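# Remove stained block from upright row and close gap

## Task

Lift the yellow-brown stained block out of the row of blocks standing on their edges and lay it down flat on empty bench space, clear of the row; then slide the grey blocks together so they once more stand face to face with no gap.

## Robot and tools

Robot: two arms, left_arm and right_arm, each ending in a five-finger hand (the left hand mirrors the right). Base positions in the scene frame: left_arm (-0.021, +0.302, 0) m, right_arm (+0.045, -0.341, 0) m, both turned only slightly about z. A camera stand sits behind the arms.

Scene frame: origin at table-top height, midway between the arms; +z up, +x out over the table, +y toward left_arm. Reported end_effector_position (m) and end_effector_quat_wxyz are in this frame. Each arm's hand point sits 0.15 m out from the wrist face along the fingers and 0.05 m in front of the palm. Its own axes: +z along the straight fingers, +y out of the palm, +x across the palm (away from the thumb on the right hand, toward it on the left). Straight fingertips reach 0.06-0.07 m past the point, with finger centre lines 0.06 m behind it along -y. A wrist bracket on the little-finger side can strike objects.

The 28-number row (used by execute_actions and move), every value in [-1, 1]: left_arm dx, dy, dz, rx, ry, rz; left hand thumb_turn, thumb_bend, index, middle, ring, little, force_limit, speed; then the same fourteen for right_arm. Always send all 28, even when one arm is idle. The six pose numbers are an offset, not a pose: measured from that arm's Hand target as it stood when the action or move began, along that Hand target's own axes. 1.0 equals 0.6 m of travel or 180 degrees; rx, ry, rz form one rotation vector. Six zeros mean: hold at, or re-request, the current Hand target. Repeating an offset in a new call moves the arm further.

Hand numbers are absolute targets, not offsets: -1 open/straight, +1 closed/curled; thumb_turn +1 swings the thumb in front of the palm. force_limit maps -1..+1 to about 0..10 N at the fingertip (0..15 N for the two thumb motors); speed rises from nearly zero at -1 to full at +0.48 and above. For a gentle squeeze close slowly (speed about -0.94 or below). Alternatively put grasp numbers a, b, c in the first three places and exact 0 in the last three: a curls index and middle and bends the thumb, b curls ring and little, c turns the thumb across the palm; all three zero opens the hand fully. To set a single motor to zero use 0.001 so it is not read as grasp form. There is no keep-as-is value: repeat the hand's last executed eight numbers (or, before any, its hand_measured six plus hand_force_limit and hand_speed). With the thumb opposed the hand grips things roughly 0.035-0.065 m thick.

Tools:
- execute_actions(actions, cameras): actions is a list of actions, each a list of up to 15 rows, one row per 1/30 s step; a short list keeps its last row. Every row of one action counts from the same start Hand target. cameras: list of names, ["all"], or []; an empty actions list returns images by default.
- move(target, speed, blend, blocking, cameras): target is one row or up to 15 rows; each row's offsets count from the Hand targets at the move's start, not from the previous row. speed in m/s, 0.002 to 4.3, default 0.25 (turn rate up to twice that in rad/s); one value or one per target. blend in metres rounds corners between listed targets; 0 stops at each. A move lasts at most 10 s. Hand numbers of the first target are sent at once; later ones only after arrival and rest. blocking=false returns early while it keeps running.
- wait(seconds 0-10): let the scene run holding last commands.
- stop(): brake a running move.
- zoom_image(camera, region [x0, y0, x1, y1] in pixels, at most 504 by 504): camera is cam_high (896x504), cam_left_wrist or cam_right_wrist (672x504 each), from the latest images.
- show_instructions(): shows the reference pages.
- finished_scene(scene=1): ends the scene for good; the result must hold without the robot.

Results: Hand target is the last commanded pose after clipping; the hand often rests 1-3 cm (sometimes 5 cm) short of it, mostly lower, even with no contact. The move line reports done, off_target, moving, held or fault, plus limits=paced (pose clipped) or limits=held (steps withheld). hand_measured, hand_stopped_by (moving, target, force, stalled, fault) and hand_load_n list the six motors in row order; load is positive when pushed open, and a drop to near 0 means the grip was lost. Joint velocities may read within noise. Joint torques include arm weight. MOTOR HOT warns of heat; at 100 C an OVER-TEMPERATURE FAULT drops that arm for 30-60 s.

Cautions: orientation commands are limited to 40 degrees from the measured one per step, so turn in stages. Moves do not avoid obstacles or the other arm; keep the hands apart, since pressing arms together can end the scene. Approach contacts slowly and aim only slightly past them; to stop pressing, command back beyond the hand point. Do not route a hand close to its own base. Avoid long pushes against unreachable poses and long stretched holds (heat). Do not drop the block, release it while moving, slam anything or push anything off the table. Loose objects may get an occasional small nudge.

Each tool is called after "Emit:" by a JSON object that holds its "op" and its "data".

Reference images:

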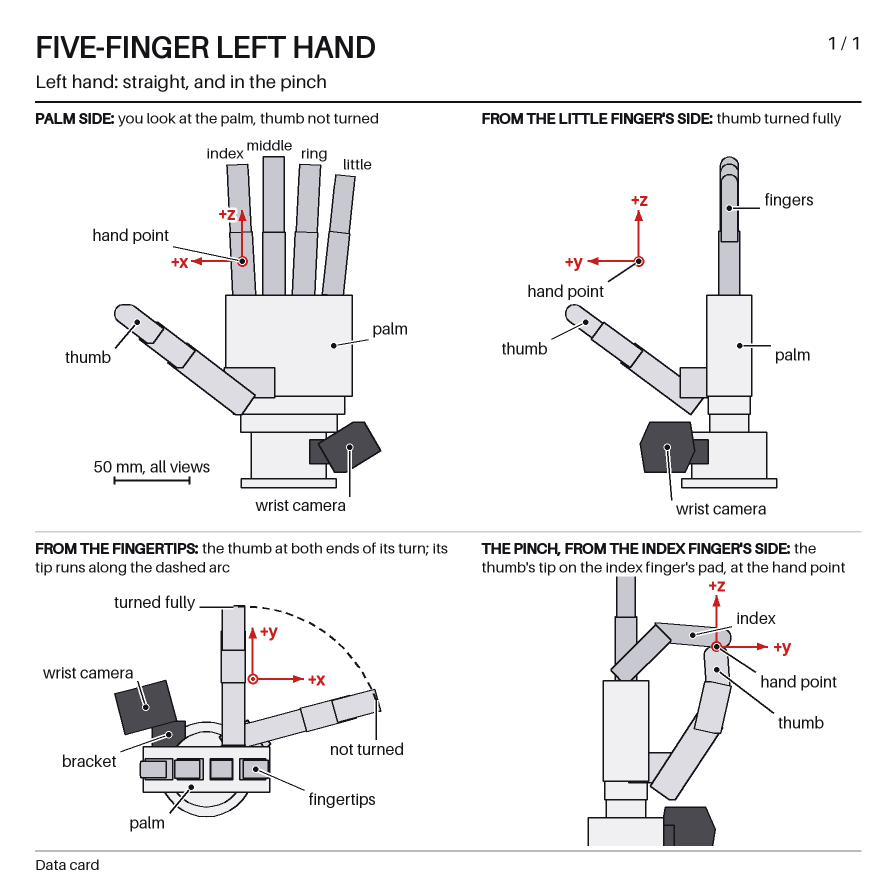

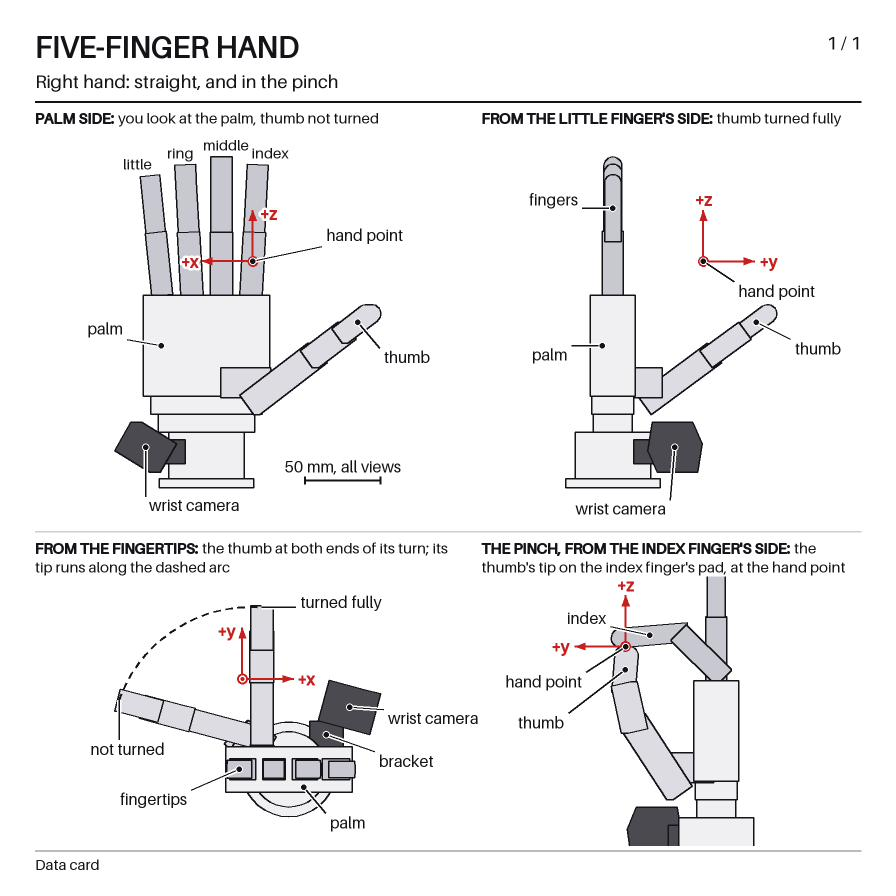

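## Session

Emit:
{"op": "execute_actions", "data": {"actions": []}}

Scene clock: 0.00 s.
left_arm: end_effector_position=(+0.2513, +0.3852, +0.3099) hand_measured=(-1.000, -1.000, -1.000, -1.000, -1.000, -1.000) hand_load_n=(+0.0, +0.0, +0.0, +0.0, +0.0, +0.0) hand_stopped_by=(target, target, target, target, target, target) hand_force_limit=0.00 hand_speed=-0.80 end_effector_quat_wxyz=(-0.144, +0.945, -0.039, +0.291) | right_arm: end_effector_position=(+0.6891, -0.2050, +0.1350) hand_measured=(-1.000, -1.000, -1.000, -1.000, -1.000, -1.000) hand_load_n=(+0.0, +0.0, +0.0, +0.0, +0.0, +0.0) hand_stopped_by=(target, target, target, target, target, target) hand_force_limit=0.00 hand_speed=-0.80 end_effector_quat_wxyz=(-0.118, +0.927, -0.355, -0.005)
Joint positions: left_arm=[0.605 0.639 0.937 -1.217 0.121 -0.912] | right_arm=[0.151 2.251 2.317 -1.523 -0.209 -0.661]
Joint velocities: within noise
Joint torques (N m): no reading
Heat: left arm: hottest waist 29 °C; right arm: hottest waist 31 °C.
Hand target: left_arm +0.2535, +0.3868, +0.3213; -0.151, +0.941, -0.040, +0.300 | right_arm +0.6946, -0.2041, +0.1411; -0.124, +0.927, -0.354, +0.004

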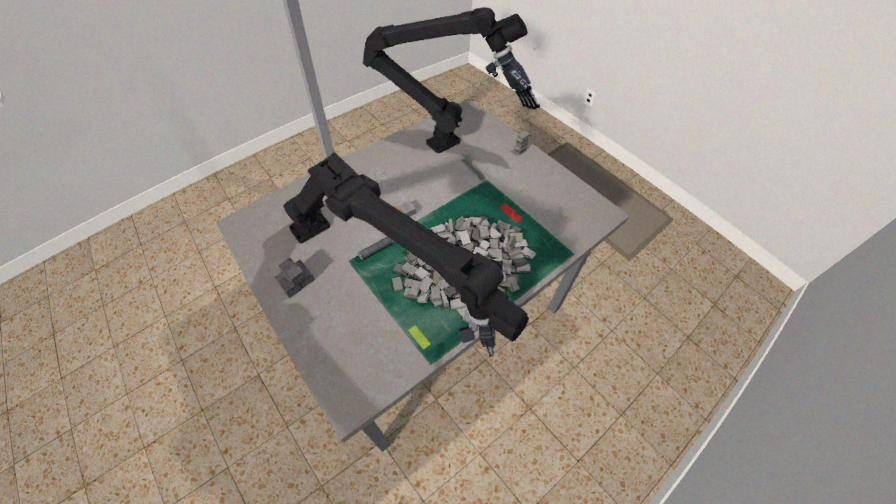

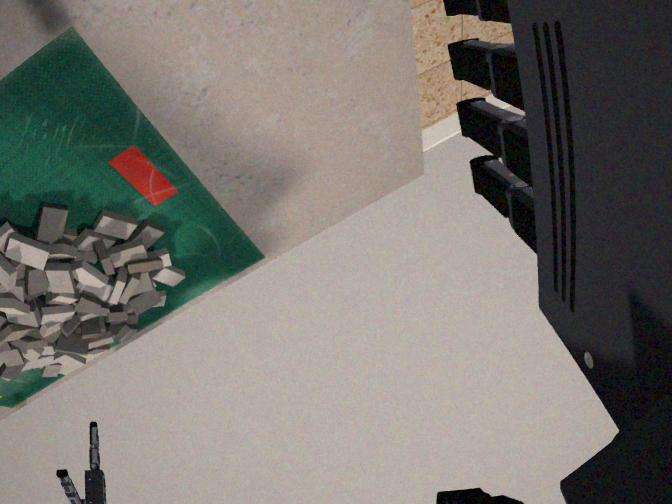

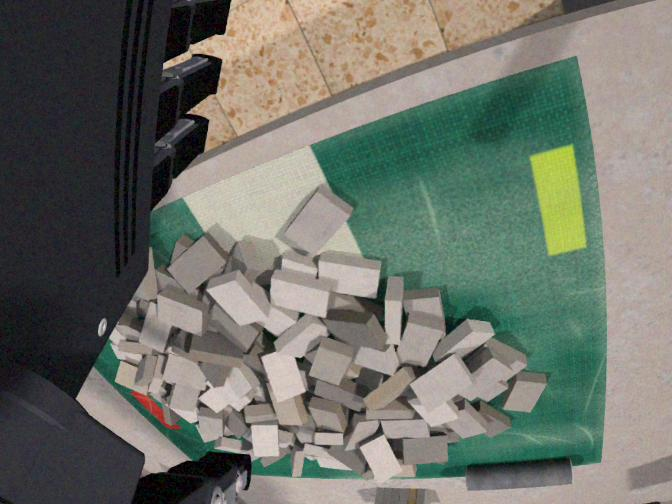

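Emit:
{"op": "zoom_image", "data": {"camera": "cam_high", "region": [340, 170, 480, 270]}}

Emit:
{"op": "zoom_image", "data": {"camera": "cam_right_wrist", "region": [340, 380, 672, 504]}}

Emit:
{"op": "zoom_image", "data": {"camera": "cam_high", "region": [220, 100, 640, 440]}}

Scaled by 3.600 from the camera's 896x504 image, which has a finer 1280x720 frame.

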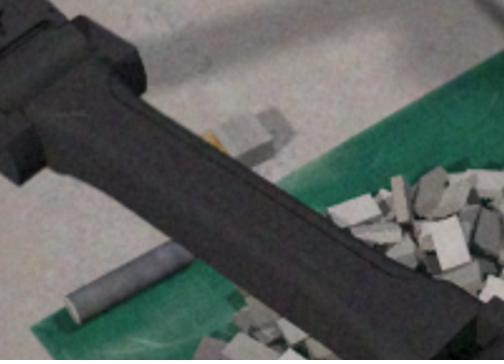

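Scaled by 1.518 from the camera's 672x504 image, which has a finer 960x720 frame.

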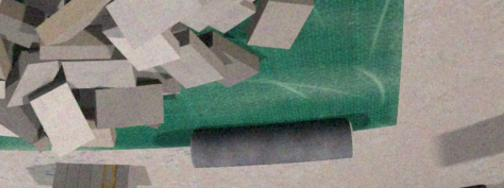

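Scaled by 1.200 from the camera's 896x504 image, which has a finer 1280x720 frame.

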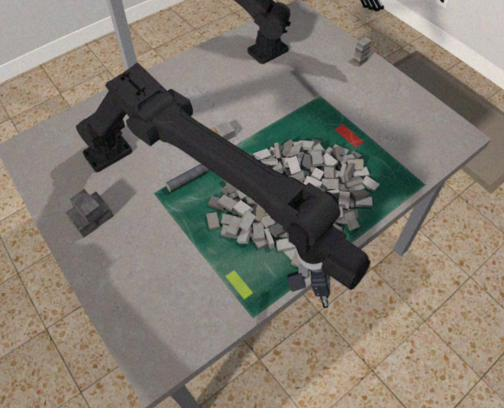

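Emit:
{"op": "move", "data": {"target": [0,0,0,0,0,0,-1,-1,-1,-1,-1,-1,0,-0.8,-0.2875,0.3358,-0.5038,0,0,0,-1,-1,-1,-1,-1,-1,0,-0.8], "speed": 0.3, "cameras": ["all"]}}

Scene clock: 27.57 s.
left_arm: end_effector_position=(+0.2513, +0.3852, +0.3099) hand_measured=(-1.000, -1.000, -1.000, -1.000, -1.000, -1.000) hand_load_n=(-0.5, +0.0, +0.0, +0.0, +0.0, +0.0) hand_stopped_by=(target, target, target, target, target, target) hand_force_limit=0.00 hand_speed=-0.80 end_effector_quat_wxyz=(-0.144, +0.945, -0.039, +0.291) | right_arm: end_effector_position=(+0.4039, -0.2971, +0.4033) hand_measured=(-1.000, -1.000, -1.000, -1.000, -1.000, -1.000) hand_load_n=(+0.0, +0.0, +0.0, +0.0, +0.0, +0.0) hand_stopped_by=(target, target, target, target, target, target) hand_force_limit=0.00 hand_speed=-0.80 end_effector_quat_wxyz=(-0.171, +0.912, -0.357, +0.106)
Joint positions: left_arm=[0.605 0.639 0.937 -1.217 0.121 -0.912] | right_arm=[0.038 1.304 1.746 -1.67 -0.22 -0.734]
Joint torques (N m): left_arm=[-1.2 -0.62 10.1 1.26 0.03 -0.04] | right_arm=[-1.9 -9 7.9 0.46 -0.34 -0.11]
Heat: left arm: hottest waist 29 °C; right arm: hottest waist 31 °C.
Hand target: left_arm +0.2535, +0.3868, +0.3213; -0.151, +0.941, -0.040, +0.300 | right_arm +0.4047, -0.3041, +0.4013; -0.123, +0.927, -0.354, +0.004
Off the commanded pose: left_arm 0.012 m, 1 deg | right_arm 0.007 m, 13 deg.
joint sent to its limit (right arm) — joint 4 (wrist pitch), lower limit. The joint targets are off in orientation, not in position.
move: off_target (left_arm, right_arm)

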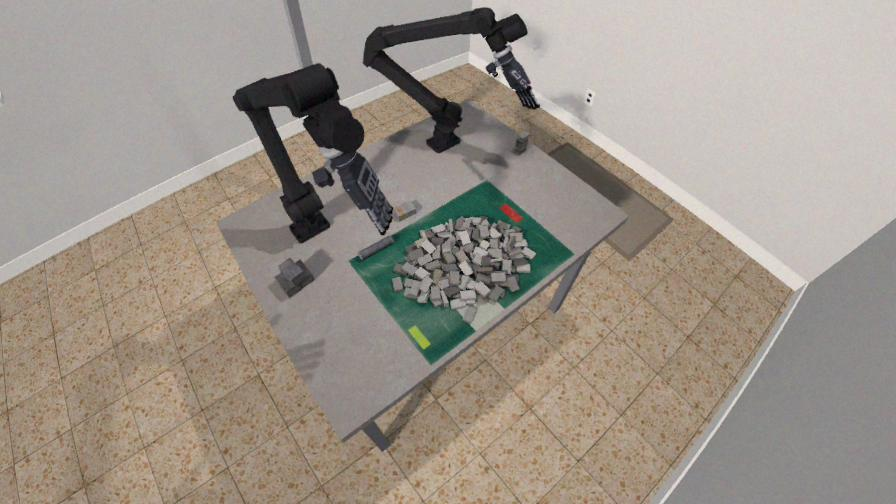

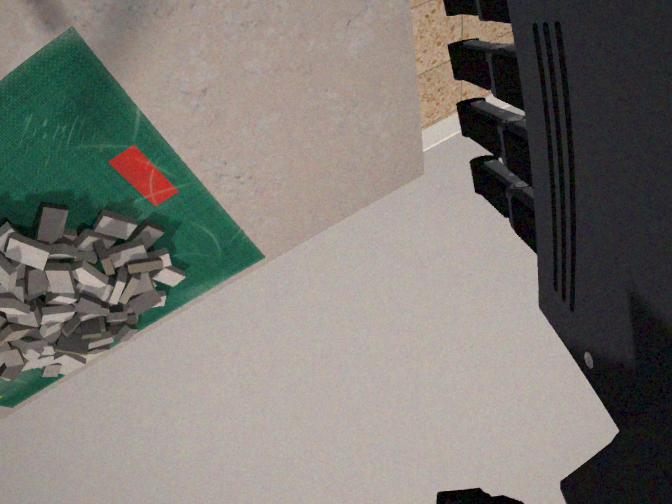

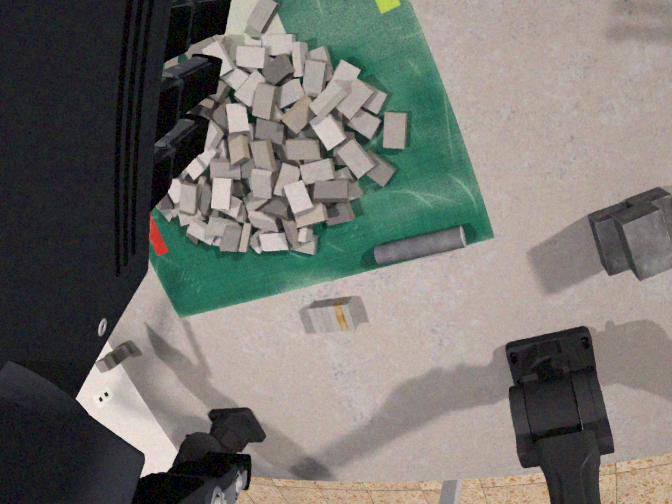

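Emit:
{"op": "zoom_image", "data": {"camera": "cam_right_wrist", "region": [270, 270, 400, 360]}}

Emit:
{"op": "zoom_image", "data": {"camera": "cam_high", "region": [370, 180, 450, 240]}}

Scaled by 3.877 from the camera's 672x504 image, which has a finer 960x720 frame.

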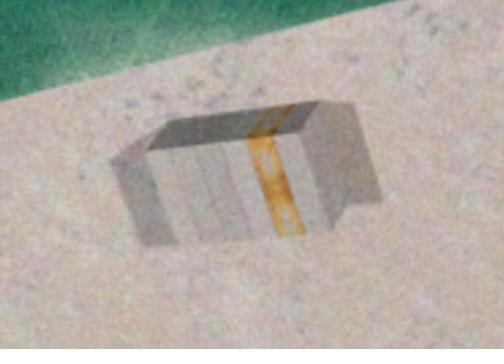

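Scaled by 6.300 from the camera's 896x504 image, which has a finer 1280x720 frame.

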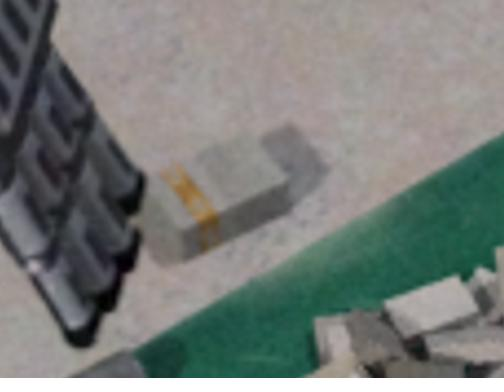

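Emit:
{"op": "move", "data": {"target": [0,0,0,0,0,0,-1,-1,-1,-1,-1,-1,0,-0.8,-0.3192,-0.0665,0.2162,-0.059,0.0554,0.2665,-1,-1,-1,-1,-1,-1,0,-0.8], "speed": 0.3, "cameras": ["all"]}}

Scene clock: 149.53 s.
left_arm: end_effector_position=(+0.2513, +0.3852, +0.3099) hand_measured=(-1.000, -1.000, -1.000, -1.000, -1.000, -1.000) hand_load_n=(+0.0, +0.0, +0.0, +0.0, +0.0, +0.0) hand_stopped_by=(target, target, target, target, target, target) hand_force_limit=0.00 hand_speed=-0.80 end_effector_quat_wxyz=(-0.144, +0.945, -0.039, +0.291) | right_arm: end_effector_position=(+0.3055, -0.1241, +0.2994) hand_measured=(-1.000, -1.000, -1.000, -1.000, -1.000, -1.000) hand_load_n=(+0.0, +0.0, +0.0, +0.0, +0.0, +0.0) hand_stopped_by=(target, target, target, target, target, target) hand_force_limit=0.00 hand_speed=-0.80 end_effector_quat_wxyz=(-0.024, +0.706, -0.708, +0.003)
Joint positions: left_arm=[0.605 0.639 0.937 -1.217 0.121 -0.912] | right_arm=[0.509 1.285 1.432 -1.67 -0.006 0.528]
Joint torques (N m): left_arm=[-1.14 -0.5 10.21 1.25 0.02 -0.03] | right_arm=[0.5 -9.35 7.99 -0.17 -0.15 0.18]
Heat: left arm: hottest elbow 32 °C; right arm: hottest waist 31 °C.
Hand target: left_arm +0.2535, +0.3868, +0.3213; -0.151, +0.941, -0.040, +0.300 | right_arm +0.2995, -0.1202, +0.3001; +0.000, +0.707, -0.707, +0.000
Off the commanded pose: left_arm 0.012 m, 1 deg | right_arm 0.007 m, 3 deg.
joint sent to its limit (right arm) — joint 4 (wrist pitch), lower limit. The joint targets still meet the commanded pose.
move: off_target (left_arm, right_arm)

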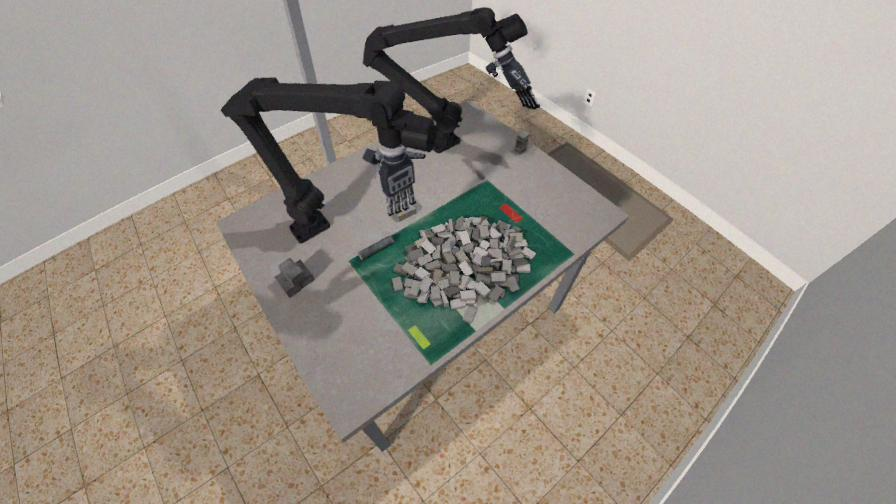

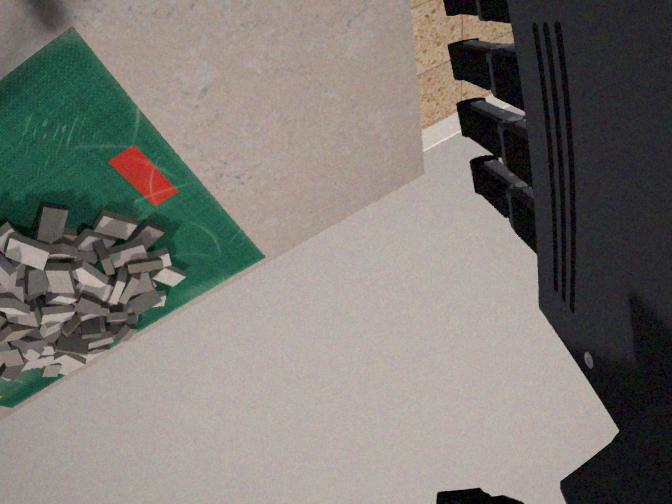

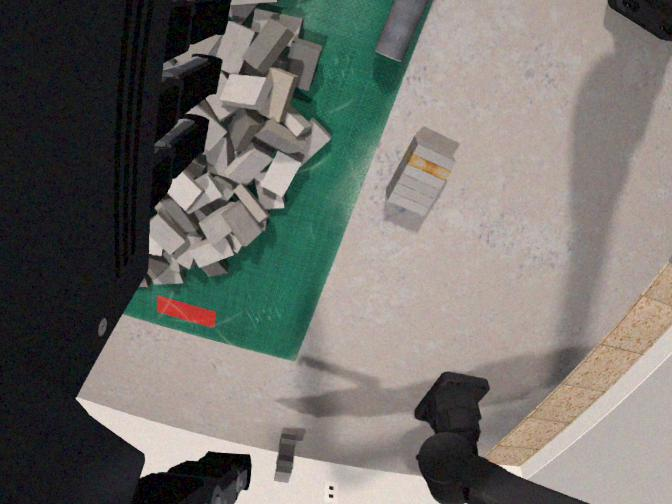

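Emit:
{"op": "zoom_image", "data": {"camera": "cam_right_wrist", "region": [370, 110, 480, 240]}}

Scaled by 3.877 from the camera's 672x504 image, which has a finer 960x720 frame.

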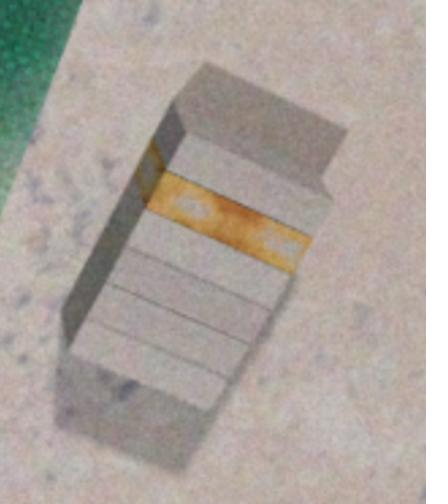

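Emit:
{"op": "move", "data": {"target": [-0.0977,0.2472,0.0928,-0.2268,-0.0749,0.4529,-1,-1,-1,-1,-1,-1,0,-0.8,0,0,0,0,0,0,1,-1,-1,0.5,0.5,0.5,0,-0.3], "speed": 0.3, "cameras": ["all"]}}

Scene clock: 250.53 s.
left_arm: end_effector_position=(+0.2300, +0.2709, +0.1883) hand_measured=(-1.000, -1.000, -1.000, -1.000, -1.000, -1.000) hand_load_n=(+0.0, +0.0, +0.0, +0.0, +0.0, +0.0) hand_stopped_by=(target, target, target, target, target, target) hand_force_limit=0.00 hand_speed=-0.80 end_effector_quat_wxyz=(+0.008, +0.713, -0.701, -0.007) | right_arm: end_effector_position=(+0.3055, -0.1240, +0.2994) hand_measured=(+1.000, -1.000, -1.000, +0.500, +0.500, +0.500) hand_load_n=(+0.0, +0.0, +0.0, +0.0, +0.0, +0.0) hand_stopped_by=(target, target, target, target, target, target) hand_force_limit=0.00 hand_speed=-0.30 end_effector_quat_wxyz=(-0.024, +0.705, -0.709, +0.003)
Joint positions: left_arm=[-0.007 1.174 1.04 -1.458 0.001 -0.012] | right_arm=[0.509 1.285 1.432 -1.67 -0.006 0.53]
Joint torques (N m): left_arm=[-2.14 -5.77 10.88 -0.4 -0.12 0.07] | right_arm=[0.5 -9.35 7.98 -0.17 -0.15 0.15]
Heat: left arm: hottest elbow 34 °C; right arm: hottest waist 30 °C.
Hand target: left_arm +0.2400, +0.2700, +0.1999; +0.000, +0.707, -0.707, -0.001 | right_arm +0.2995, -0.1202, +0.3001; +0.000, +0.707, -0.707, +0.000
Off the commanded pose: left_arm 0.015 m, 1 deg | right_arm 0.007 m, 3 deg.
joint sent to its limit (right arm) — joint 4 (wrist pitch), lower limit. The joint targets still meet the commanded pose.
move: off_target (left_arm, right_arm)

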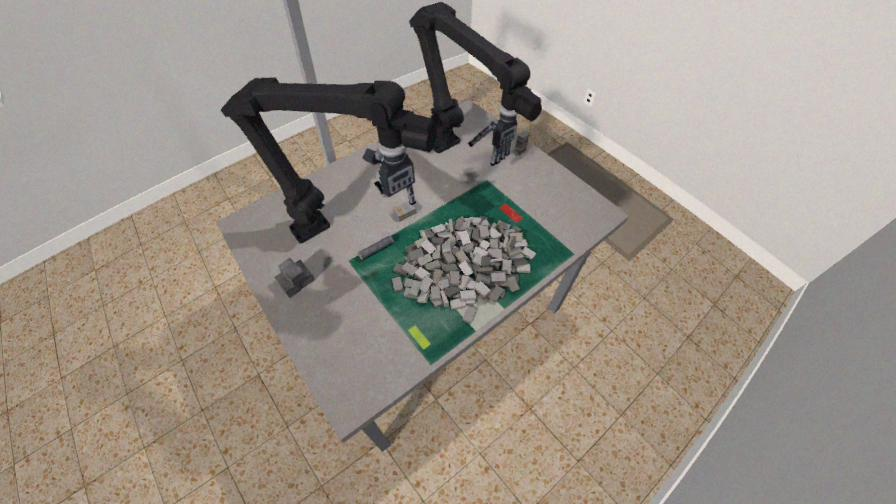

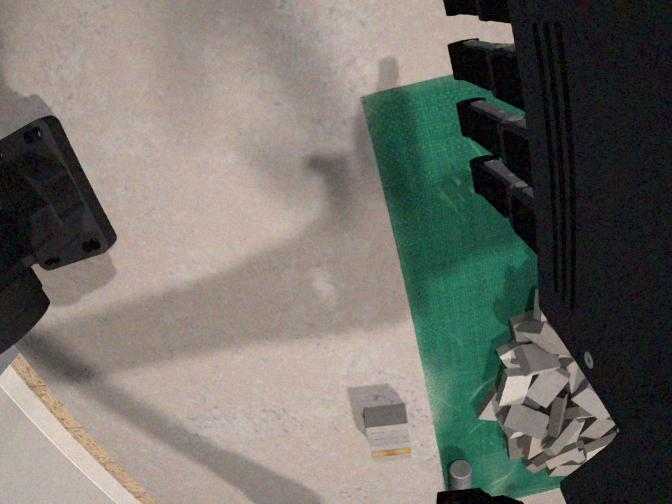

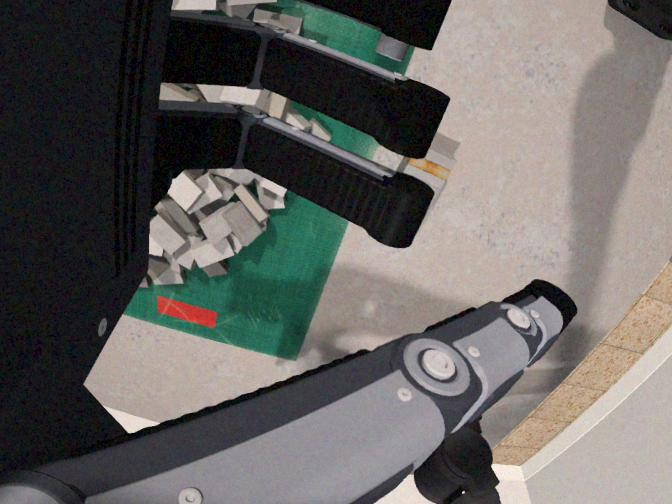

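Emit:
{"op": "zoom_image", "data": {"camera": "cam_left_wrist", "region": [330, 370, 470, 504]}}

Scaled by 3.600 from the camera's 672x504 image, which has a finer 960x720 frame.

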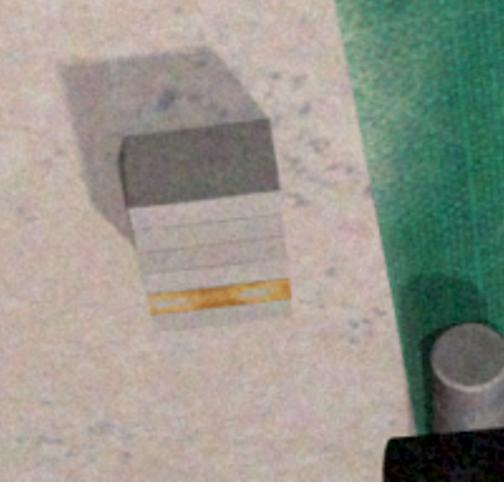

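Emit:
{"op": "move", "data": {"target": [0,0,0,0,0,0,-1,-1,-1,-1,-1,-1,0,-0.8,-0.1337,0.1658,0.2167,0,0,0,1,-1,-1,0.5,0.5,0.5,0,-0.3], "speed": 0.2, "cameras": ["all"]}}

Scene clock: 364.97 s.
left_arm: end_effector_position=(+0.2300, +0.2709, +0.1883) hand_measured=(-1.000, -1.000, -1.000, -1.000, -1.000, -1.000) hand_load_n=(+0.0, -0.5, +0.0, +0.0, +0.0, +0.0) hand_stopped_by=(target, target, target, target, target, target) hand_force_limit=0.00 hand_speed=-0.80 end_effector_quat_wxyz=(+0.008, +0.713, -0.702, -0.007) | right_arm: end_effector_position=(+0.2024, -0.0457, +0.1736) hand_measured=(+1.000, -1.000, -1.000, +0.500, +0.500, +0.500) hand_load_n=(+0.0, +0.0, +0.0, +0.0, +0.0, +0.0) hand_stopped_by=(target, target, target, target, target, target) hand_force_limit=0.00 hand_speed=-0.30 end_effector_quat_wxyz=(+0.000, +0.706, -0.708, -0.001)
Joint positions: left_arm=[-0.007 1.174 1.04 -1.458 0.001 -0.011] | right_arm=[0.867 1.251 1.068 -1.388 -0.002 0.886]
Joint torques (N m): left_arm=[-1.67 -6.01 10.91 -0.51 -0.13 0.05] | right_arm=[0.44 -7.88 7.95 0.69 -0.03 0.17]
Heat: left arm: hottest elbow 41 °C; right arm: hottest waist 30 °C.
Hand target: left_arm +0.2400, +0.2700, +0.1999; +0.000, +0.707, -0.707, -0.001 | right_arm +0.2001, -0.0400, +0.1701; +0.000, +0.707, -0.707, +0.000
Off the commanded pose: left_arm 0.015 m, 1 deg | right_arm 0.007 m, 0 deg.
move: off_target (left_arm)

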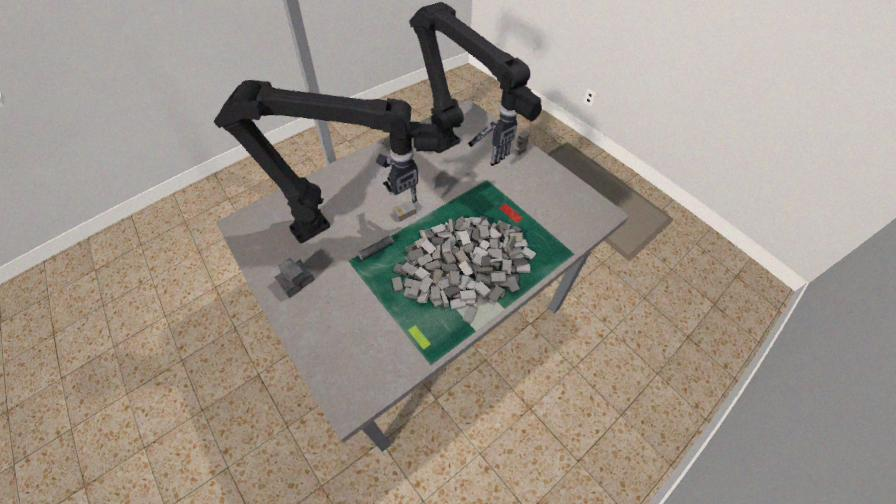

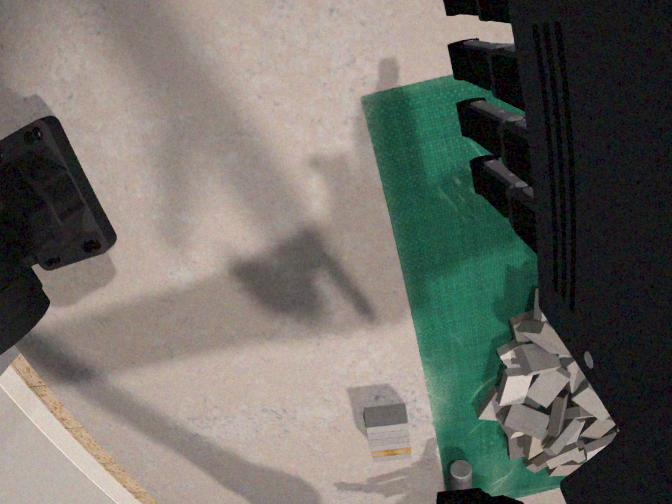

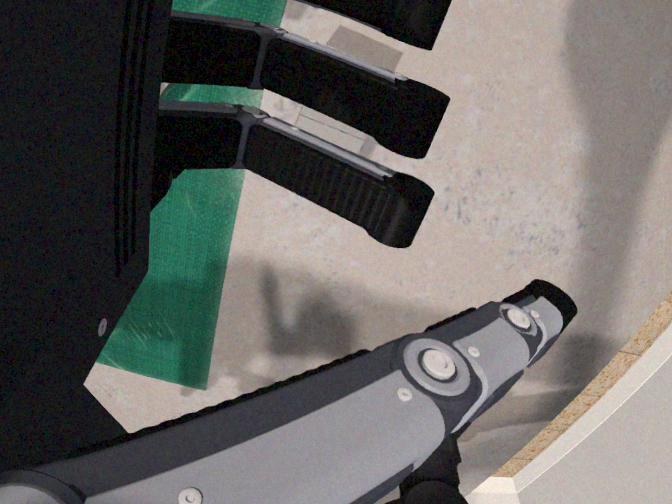

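Emit:
{"op": "zoom_image", "data": {"camera": "cam_high", "region": [360, 150, 460, 240]}}

Emit:
{"op": "zoom_image", "data": {"camera": "cam_right_wrist", "region": [220, 0, 480, 250]}}

Scaled by 5.040 from the camera's 896x504 image, which has a finer 1280x720 frame.

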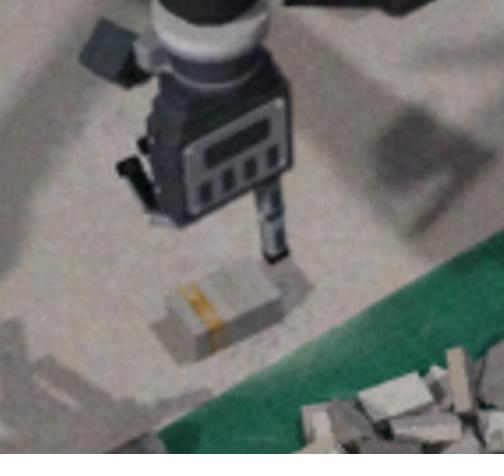

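Scaled by 1.938 from the camera's 672x504 image, which has a finer 960x720 frame.

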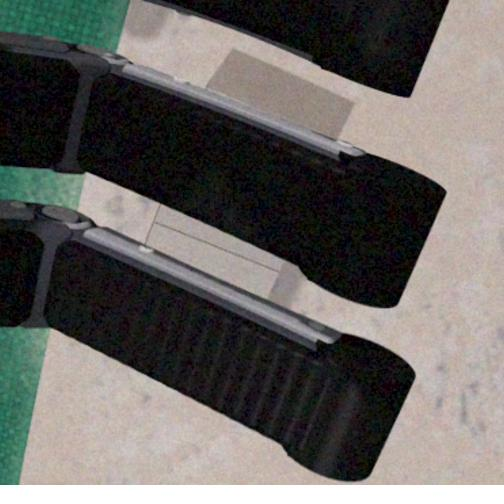

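Emit:
{"op": "move", "data": {"target": [0.1333,0,0,0,0,0,-1,-1,-1,-1,-1,-1,0,-0.8,0.0633,0.029,0.081,0,0,0,1,-1,-1,0.5,0.5,0.5,0,-0.3], "speed": 0.2, "cameras": ["all"]}}

Scene clock: 400.27 s.
left_arm: end_effector_position=(+0.2286, +0.1952, +0.1895) hand_measured=(-1.000, -1.000, -1.000, -1.000, -1.000, -1.000) hand_load_n=(+0.0, +0.0, +0.0, +0.0, +0.0, +0.5) hand_stopped_by=(target, target, target, target, target, target) hand_force_limit=0.00 hand_speed=-0.80 end_effector_quat_wxyz=(+0.007, +0.707, -0.707, -0.009) | right_arm: end_effector_position=(+0.1773, -0.0769, +0.1193) hand_measured=(+1.000, -1.000, -1.000, +0.500, +0.500, +0.500) hand_load_n=(+0.0, +0.0, +0.0, +0.0, +0.0, +0.0) hand_stopped_by=(target, target, target, target, target, target) hand_force_limit=0.00 hand_speed=-0.30 end_effector_quat_wxyz=(+0.010, +0.708, -0.706, +0.000)
Joint positions: left_arm=[-0.249 1.197 1.062 -1.458 0.002 -0.237] | right_arm=[0.867 1.195 0.874 -1.269 -0.001 0.879]
Joint torques (N m): left_arm=[-2.08 -6.01 10.92 -0.28 -0.13 -0.1] | right_arm=[-1.9 -8.29 7.62 0.61 -0.08 -0.11]
Heat: left arm: hottest elbow 42 °C; right arm: hottest waist 30 °C.
Hand target: left_arm +0.2400, +0.1900, +0.1999; +0.000, +0.707, -0.707, +0.000 | right_arm +0.1828, -0.0780, +0.1214; +0.000, +0.707, -0.707, +0.000
Off the commanded pose: left_arm 0.016 m, 1 deg | right_arm 0.006 m, 1 deg.
move: off_target (left_arm)

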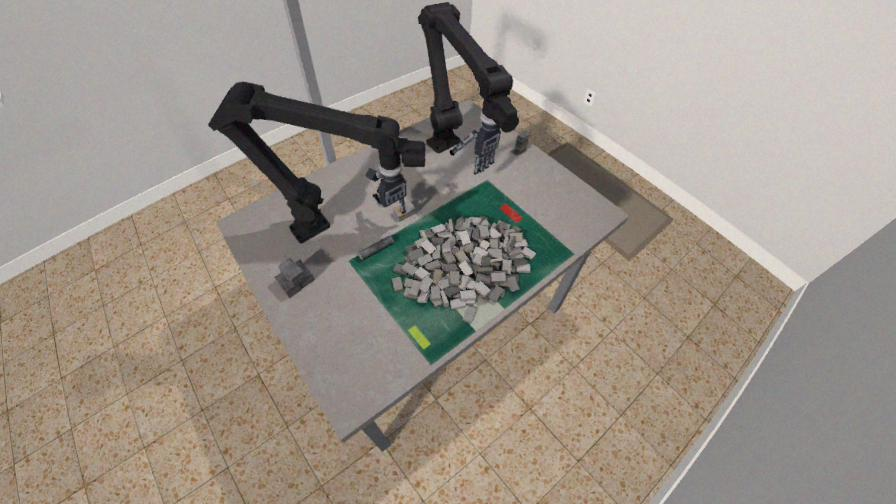

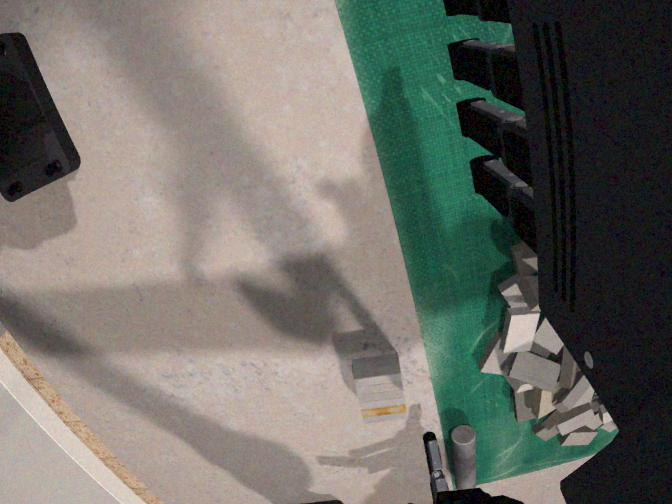

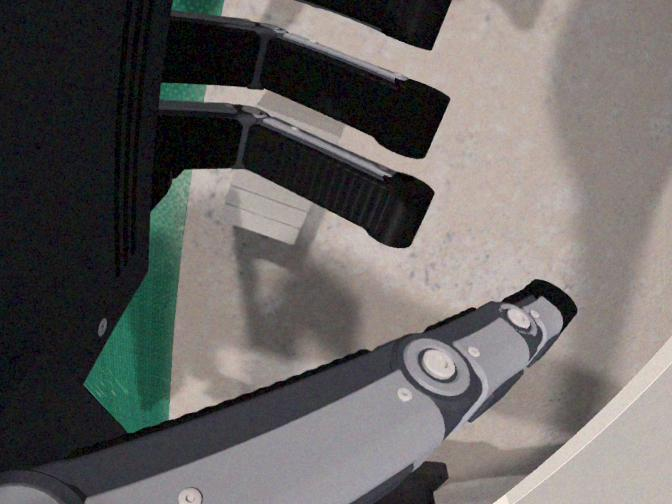

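Emit:
{"op": "zoom_image", "data": {"camera": "cam_left_wrist", "region": [320, 320, 504, 504]}}

Emit:
{"op": "zoom_image", "data": {"camera": "cam_high", "region": [365, 165, 445, 235]}}

Scaled by 2.739 from the camera's 672x504 image, which has a finer 960x720 frame.

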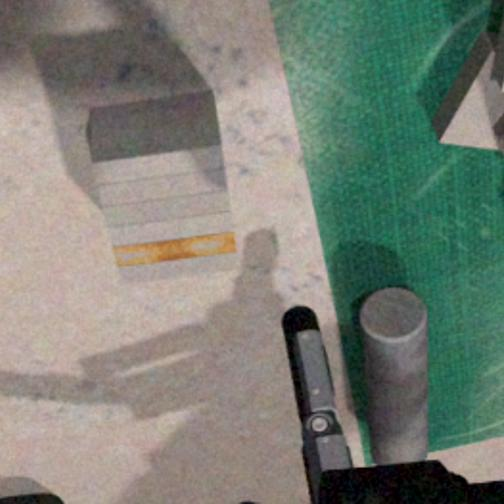

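Scaled by 6.300 from the camera's 896x504 image, which has a finer 1280x720 frame.

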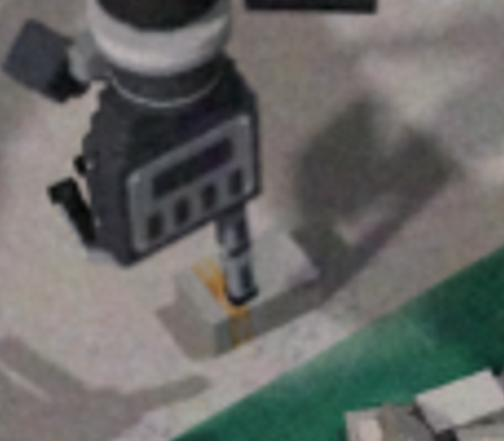

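Emit:
{"op": "move", "data": {"target": [0,0,0,0,0,0,-1,-1,-1,-1,-1,-1,0,-0.8,-0.02,0,0.0583,0,0,0,1,-1,-1,0.5,0.5,0.5,0,-0.3], "speed": 0.1, "cameras": ["all"]}}

Emit:
{"op": "zoom_image", "data": {"camera": "cam_left_wrist", "region": [330, 320, 470, 460]}}

Emit:
{"op": "zoom_image", "data": {"camera": "cam_high", "region": [375, 180, 435, 232]}}

Scene clock: 423.00 s.
left_arm: end_effector_position=(+0.2286, +0.1953, +0.1895) hand_measured=(-1.000, -1.000, -1.000, -1.000, -1.000, -1.000) hand_load_n=(+0.0, +0.0, +0.0, +0.0, +0.0, +0.0) hand_stopped_by=(target, target, target, target, target, target) hand_force_limit=0.00 hand_speed=-0.80 end_effector_quat_wxyz=(+0.007, +0.707, -0.707, -0.009) | right_arm: end_effector_position=(+0.1831, -0.0698, +0.0896) hand_measured=(+1.000, -1.000, -1.000, +0.500, +0.500, +0.500) hand_load_n=(+0.0, +0.0, +0.0, +0.0, +0.0, +0.0) hand_stopped_by=(target, target, target, target, target, target) hand_force_limit=0.00 hand_speed=-0.30 end_effector_quat_wxyz=(+0.000, +0.708, -0.706, +0.000)
Joint positions: left_arm=[-0.249 1.197 1.062 -1.458 0.002 -0.238] | right_arm=[0.867 1.238 0.826 -1.159 -0.001 0.88]
Joint torques (N m): left_arm=[-1.79 -5.95 10.96 -0.32 -0.12 -0.13] | right_arm=[-0.03 -6.89 7.56 0.69 -0.09 0.15]
Heat: left arm: hottest elbow 41 °C; right arm: hottest elbow 31 °C.
Hand target: left_arm +0.2400, +0.1901, +0.1999; +0.000, +0.707, -0.707, +0.000 | right_arm +0.1829, -0.0659, +0.0866; -0.001, +0.707, -0.707, +0.000
Off the commanded pose: left_arm 0.016 m, 1 deg | right_arm 0.005 m, 0 deg.
move: off_target (left_arm)

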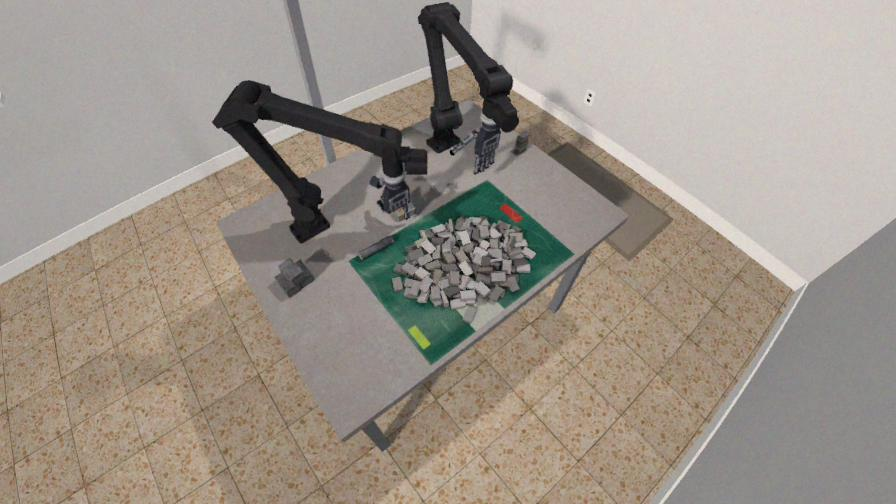

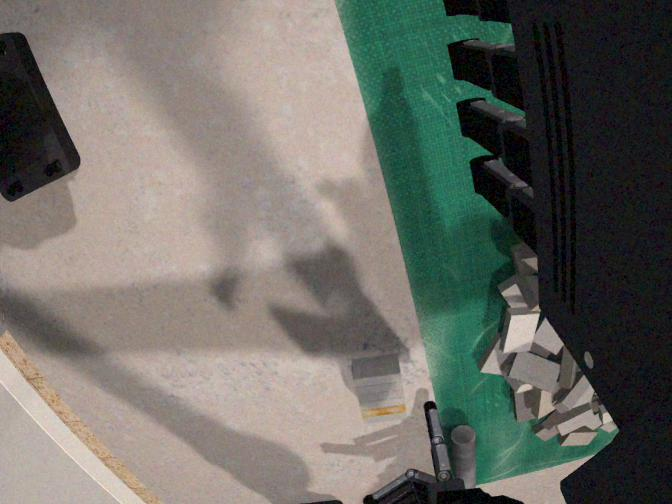

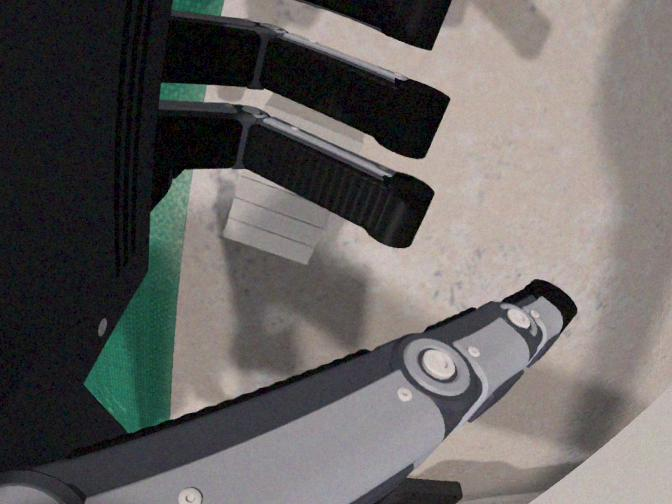

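Scaled by 3.600 from the camera's 672x504 image, which has a finer 960x720 frame.

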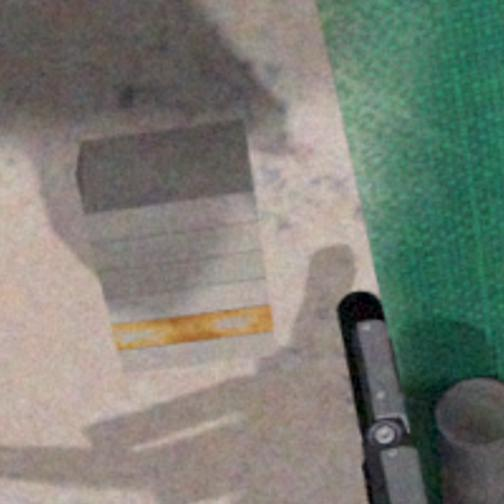

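Scaled by 8.400 from the camera's 896x504 image, which has a finer 1280x720 frame.

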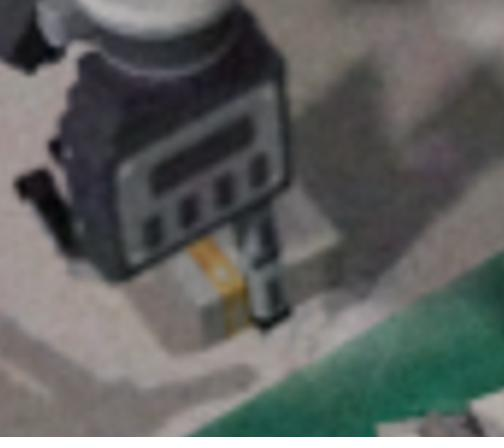

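Emit:
{"op": "move", "data": {"target": [0,0,0,0,0,0,-1,-1,-1,-1,-1,-1,0,-0.8,0,0.0233,0.012,0,0,0,1,-1,-1,0.5,0.5,0.5,0,-0.3], "speed": 0.06, "cameras": ["all"]}}

Emit:
{"op": "zoom_image", "data": {"camera": "cam_left_wrist", "region": [345, 330, 445, 430]}}

Emit:
{"op": "zoom_image", "data": {"camera": "cam_high", "region": [385, 190, 430, 230]}}

Scene clock: 441.60 s.
left_arm: end_effector_position=(+0.2286, +0.1953, +0.1895) hand_measured=(-1.000, -1.000, -1.000, -1.000, -1.000, -1.000) hand_load_n=(+0.0, +0.0, +0.0, +0.0, +0.0, +0.0) hand_stopped_by=(target, target, target, target, target, target) hand_force_limit=0.00 hand_speed=-0.80 end_effector_quat_wxyz=(+0.007, +0.707, -0.707, -0.009) | right_arm: end_effector_position=(+0.1713, -0.0709, +0.0788) hand_measured=(+1.000, -1.000, -1.000, +0.500, +0.500, +0.500) hand_load_n=(+0.0, +0.0, +0.0, +0.0, +0.0, +0.0) hand_stopped_by=(target, target, target, target, target, target) hand_force_limit=0.00 hand_speed=-0.30 end_effector_quat_wxyz=(+0.007, +0.706, -0.708, +0.000)
Joint positions: left_arm=[-0.249 1.197 1.062 -1.458 0.002 -0.238] | right_arm=[0.894 1.238 0.795 -1.141 -0.001 0.913]
Joint torques (N m): left_arm=[-2.14 -5.77 10.93 -0.29 -0.11 -0.11] | right_arm=[0.62 -7.94 7.31 0.64 -0.11 0.16]
Heat: left arm: hottest elbow 41 °C; right arm: hottest waist 30 °C.
Hand target: left_arm +0.2400, +0.1901, +0.1999; +0.000, +0.707, -0.707, +0.000 | right_arm +0.1687, -0.0659, +0.0793; -0.001, +0.707, -0.707, +0.000
Off the commanded pose: left_arm 0.016 m, 1 deg | right_arm 0.006 m, 1 deg.
move: off_target (left_arm)

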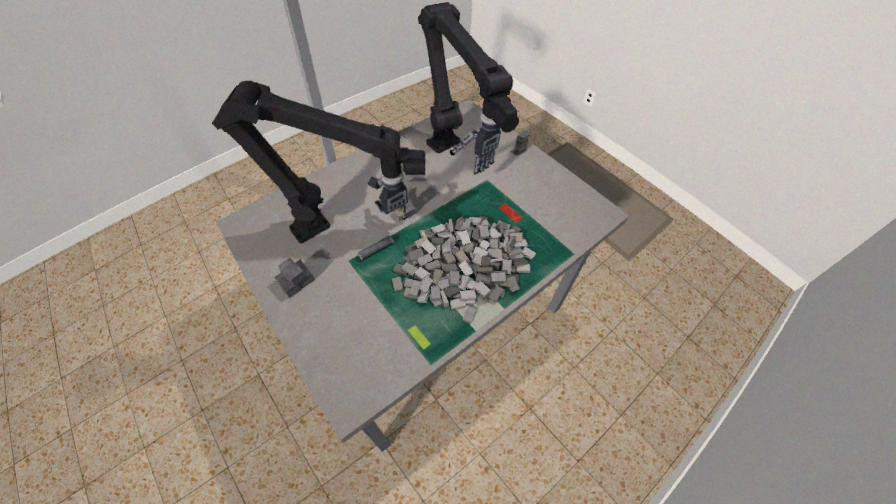

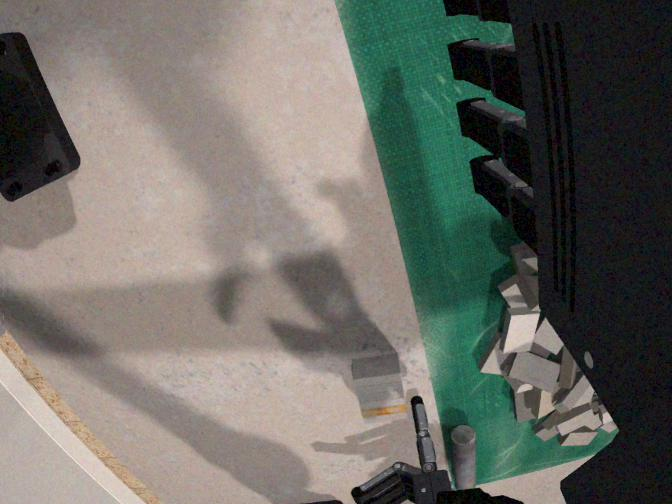

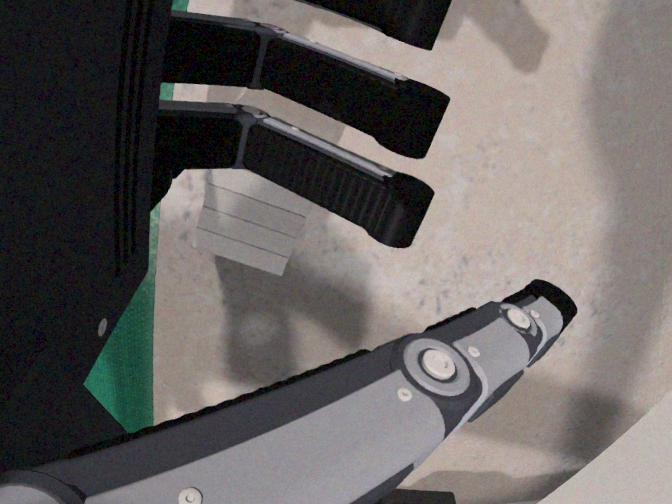

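Scaled by 5.040 from the camera's 672x504 image, which has a finer 960x720 frame.

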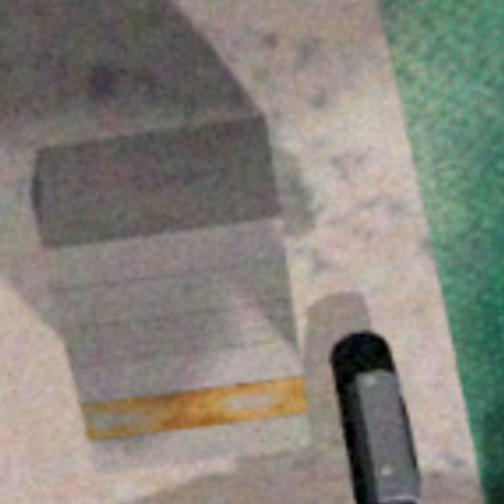

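Scaled by 11.200 from the camera's 896x504 image, which has a finer 1280x720 frame.

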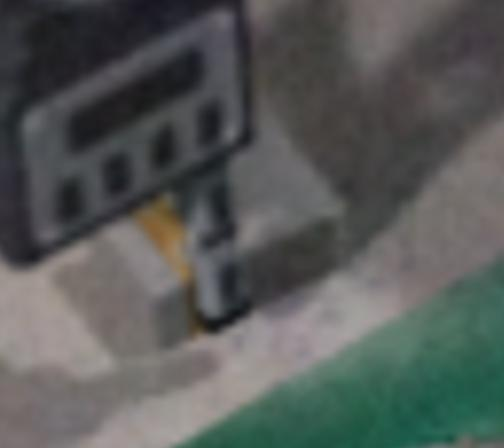

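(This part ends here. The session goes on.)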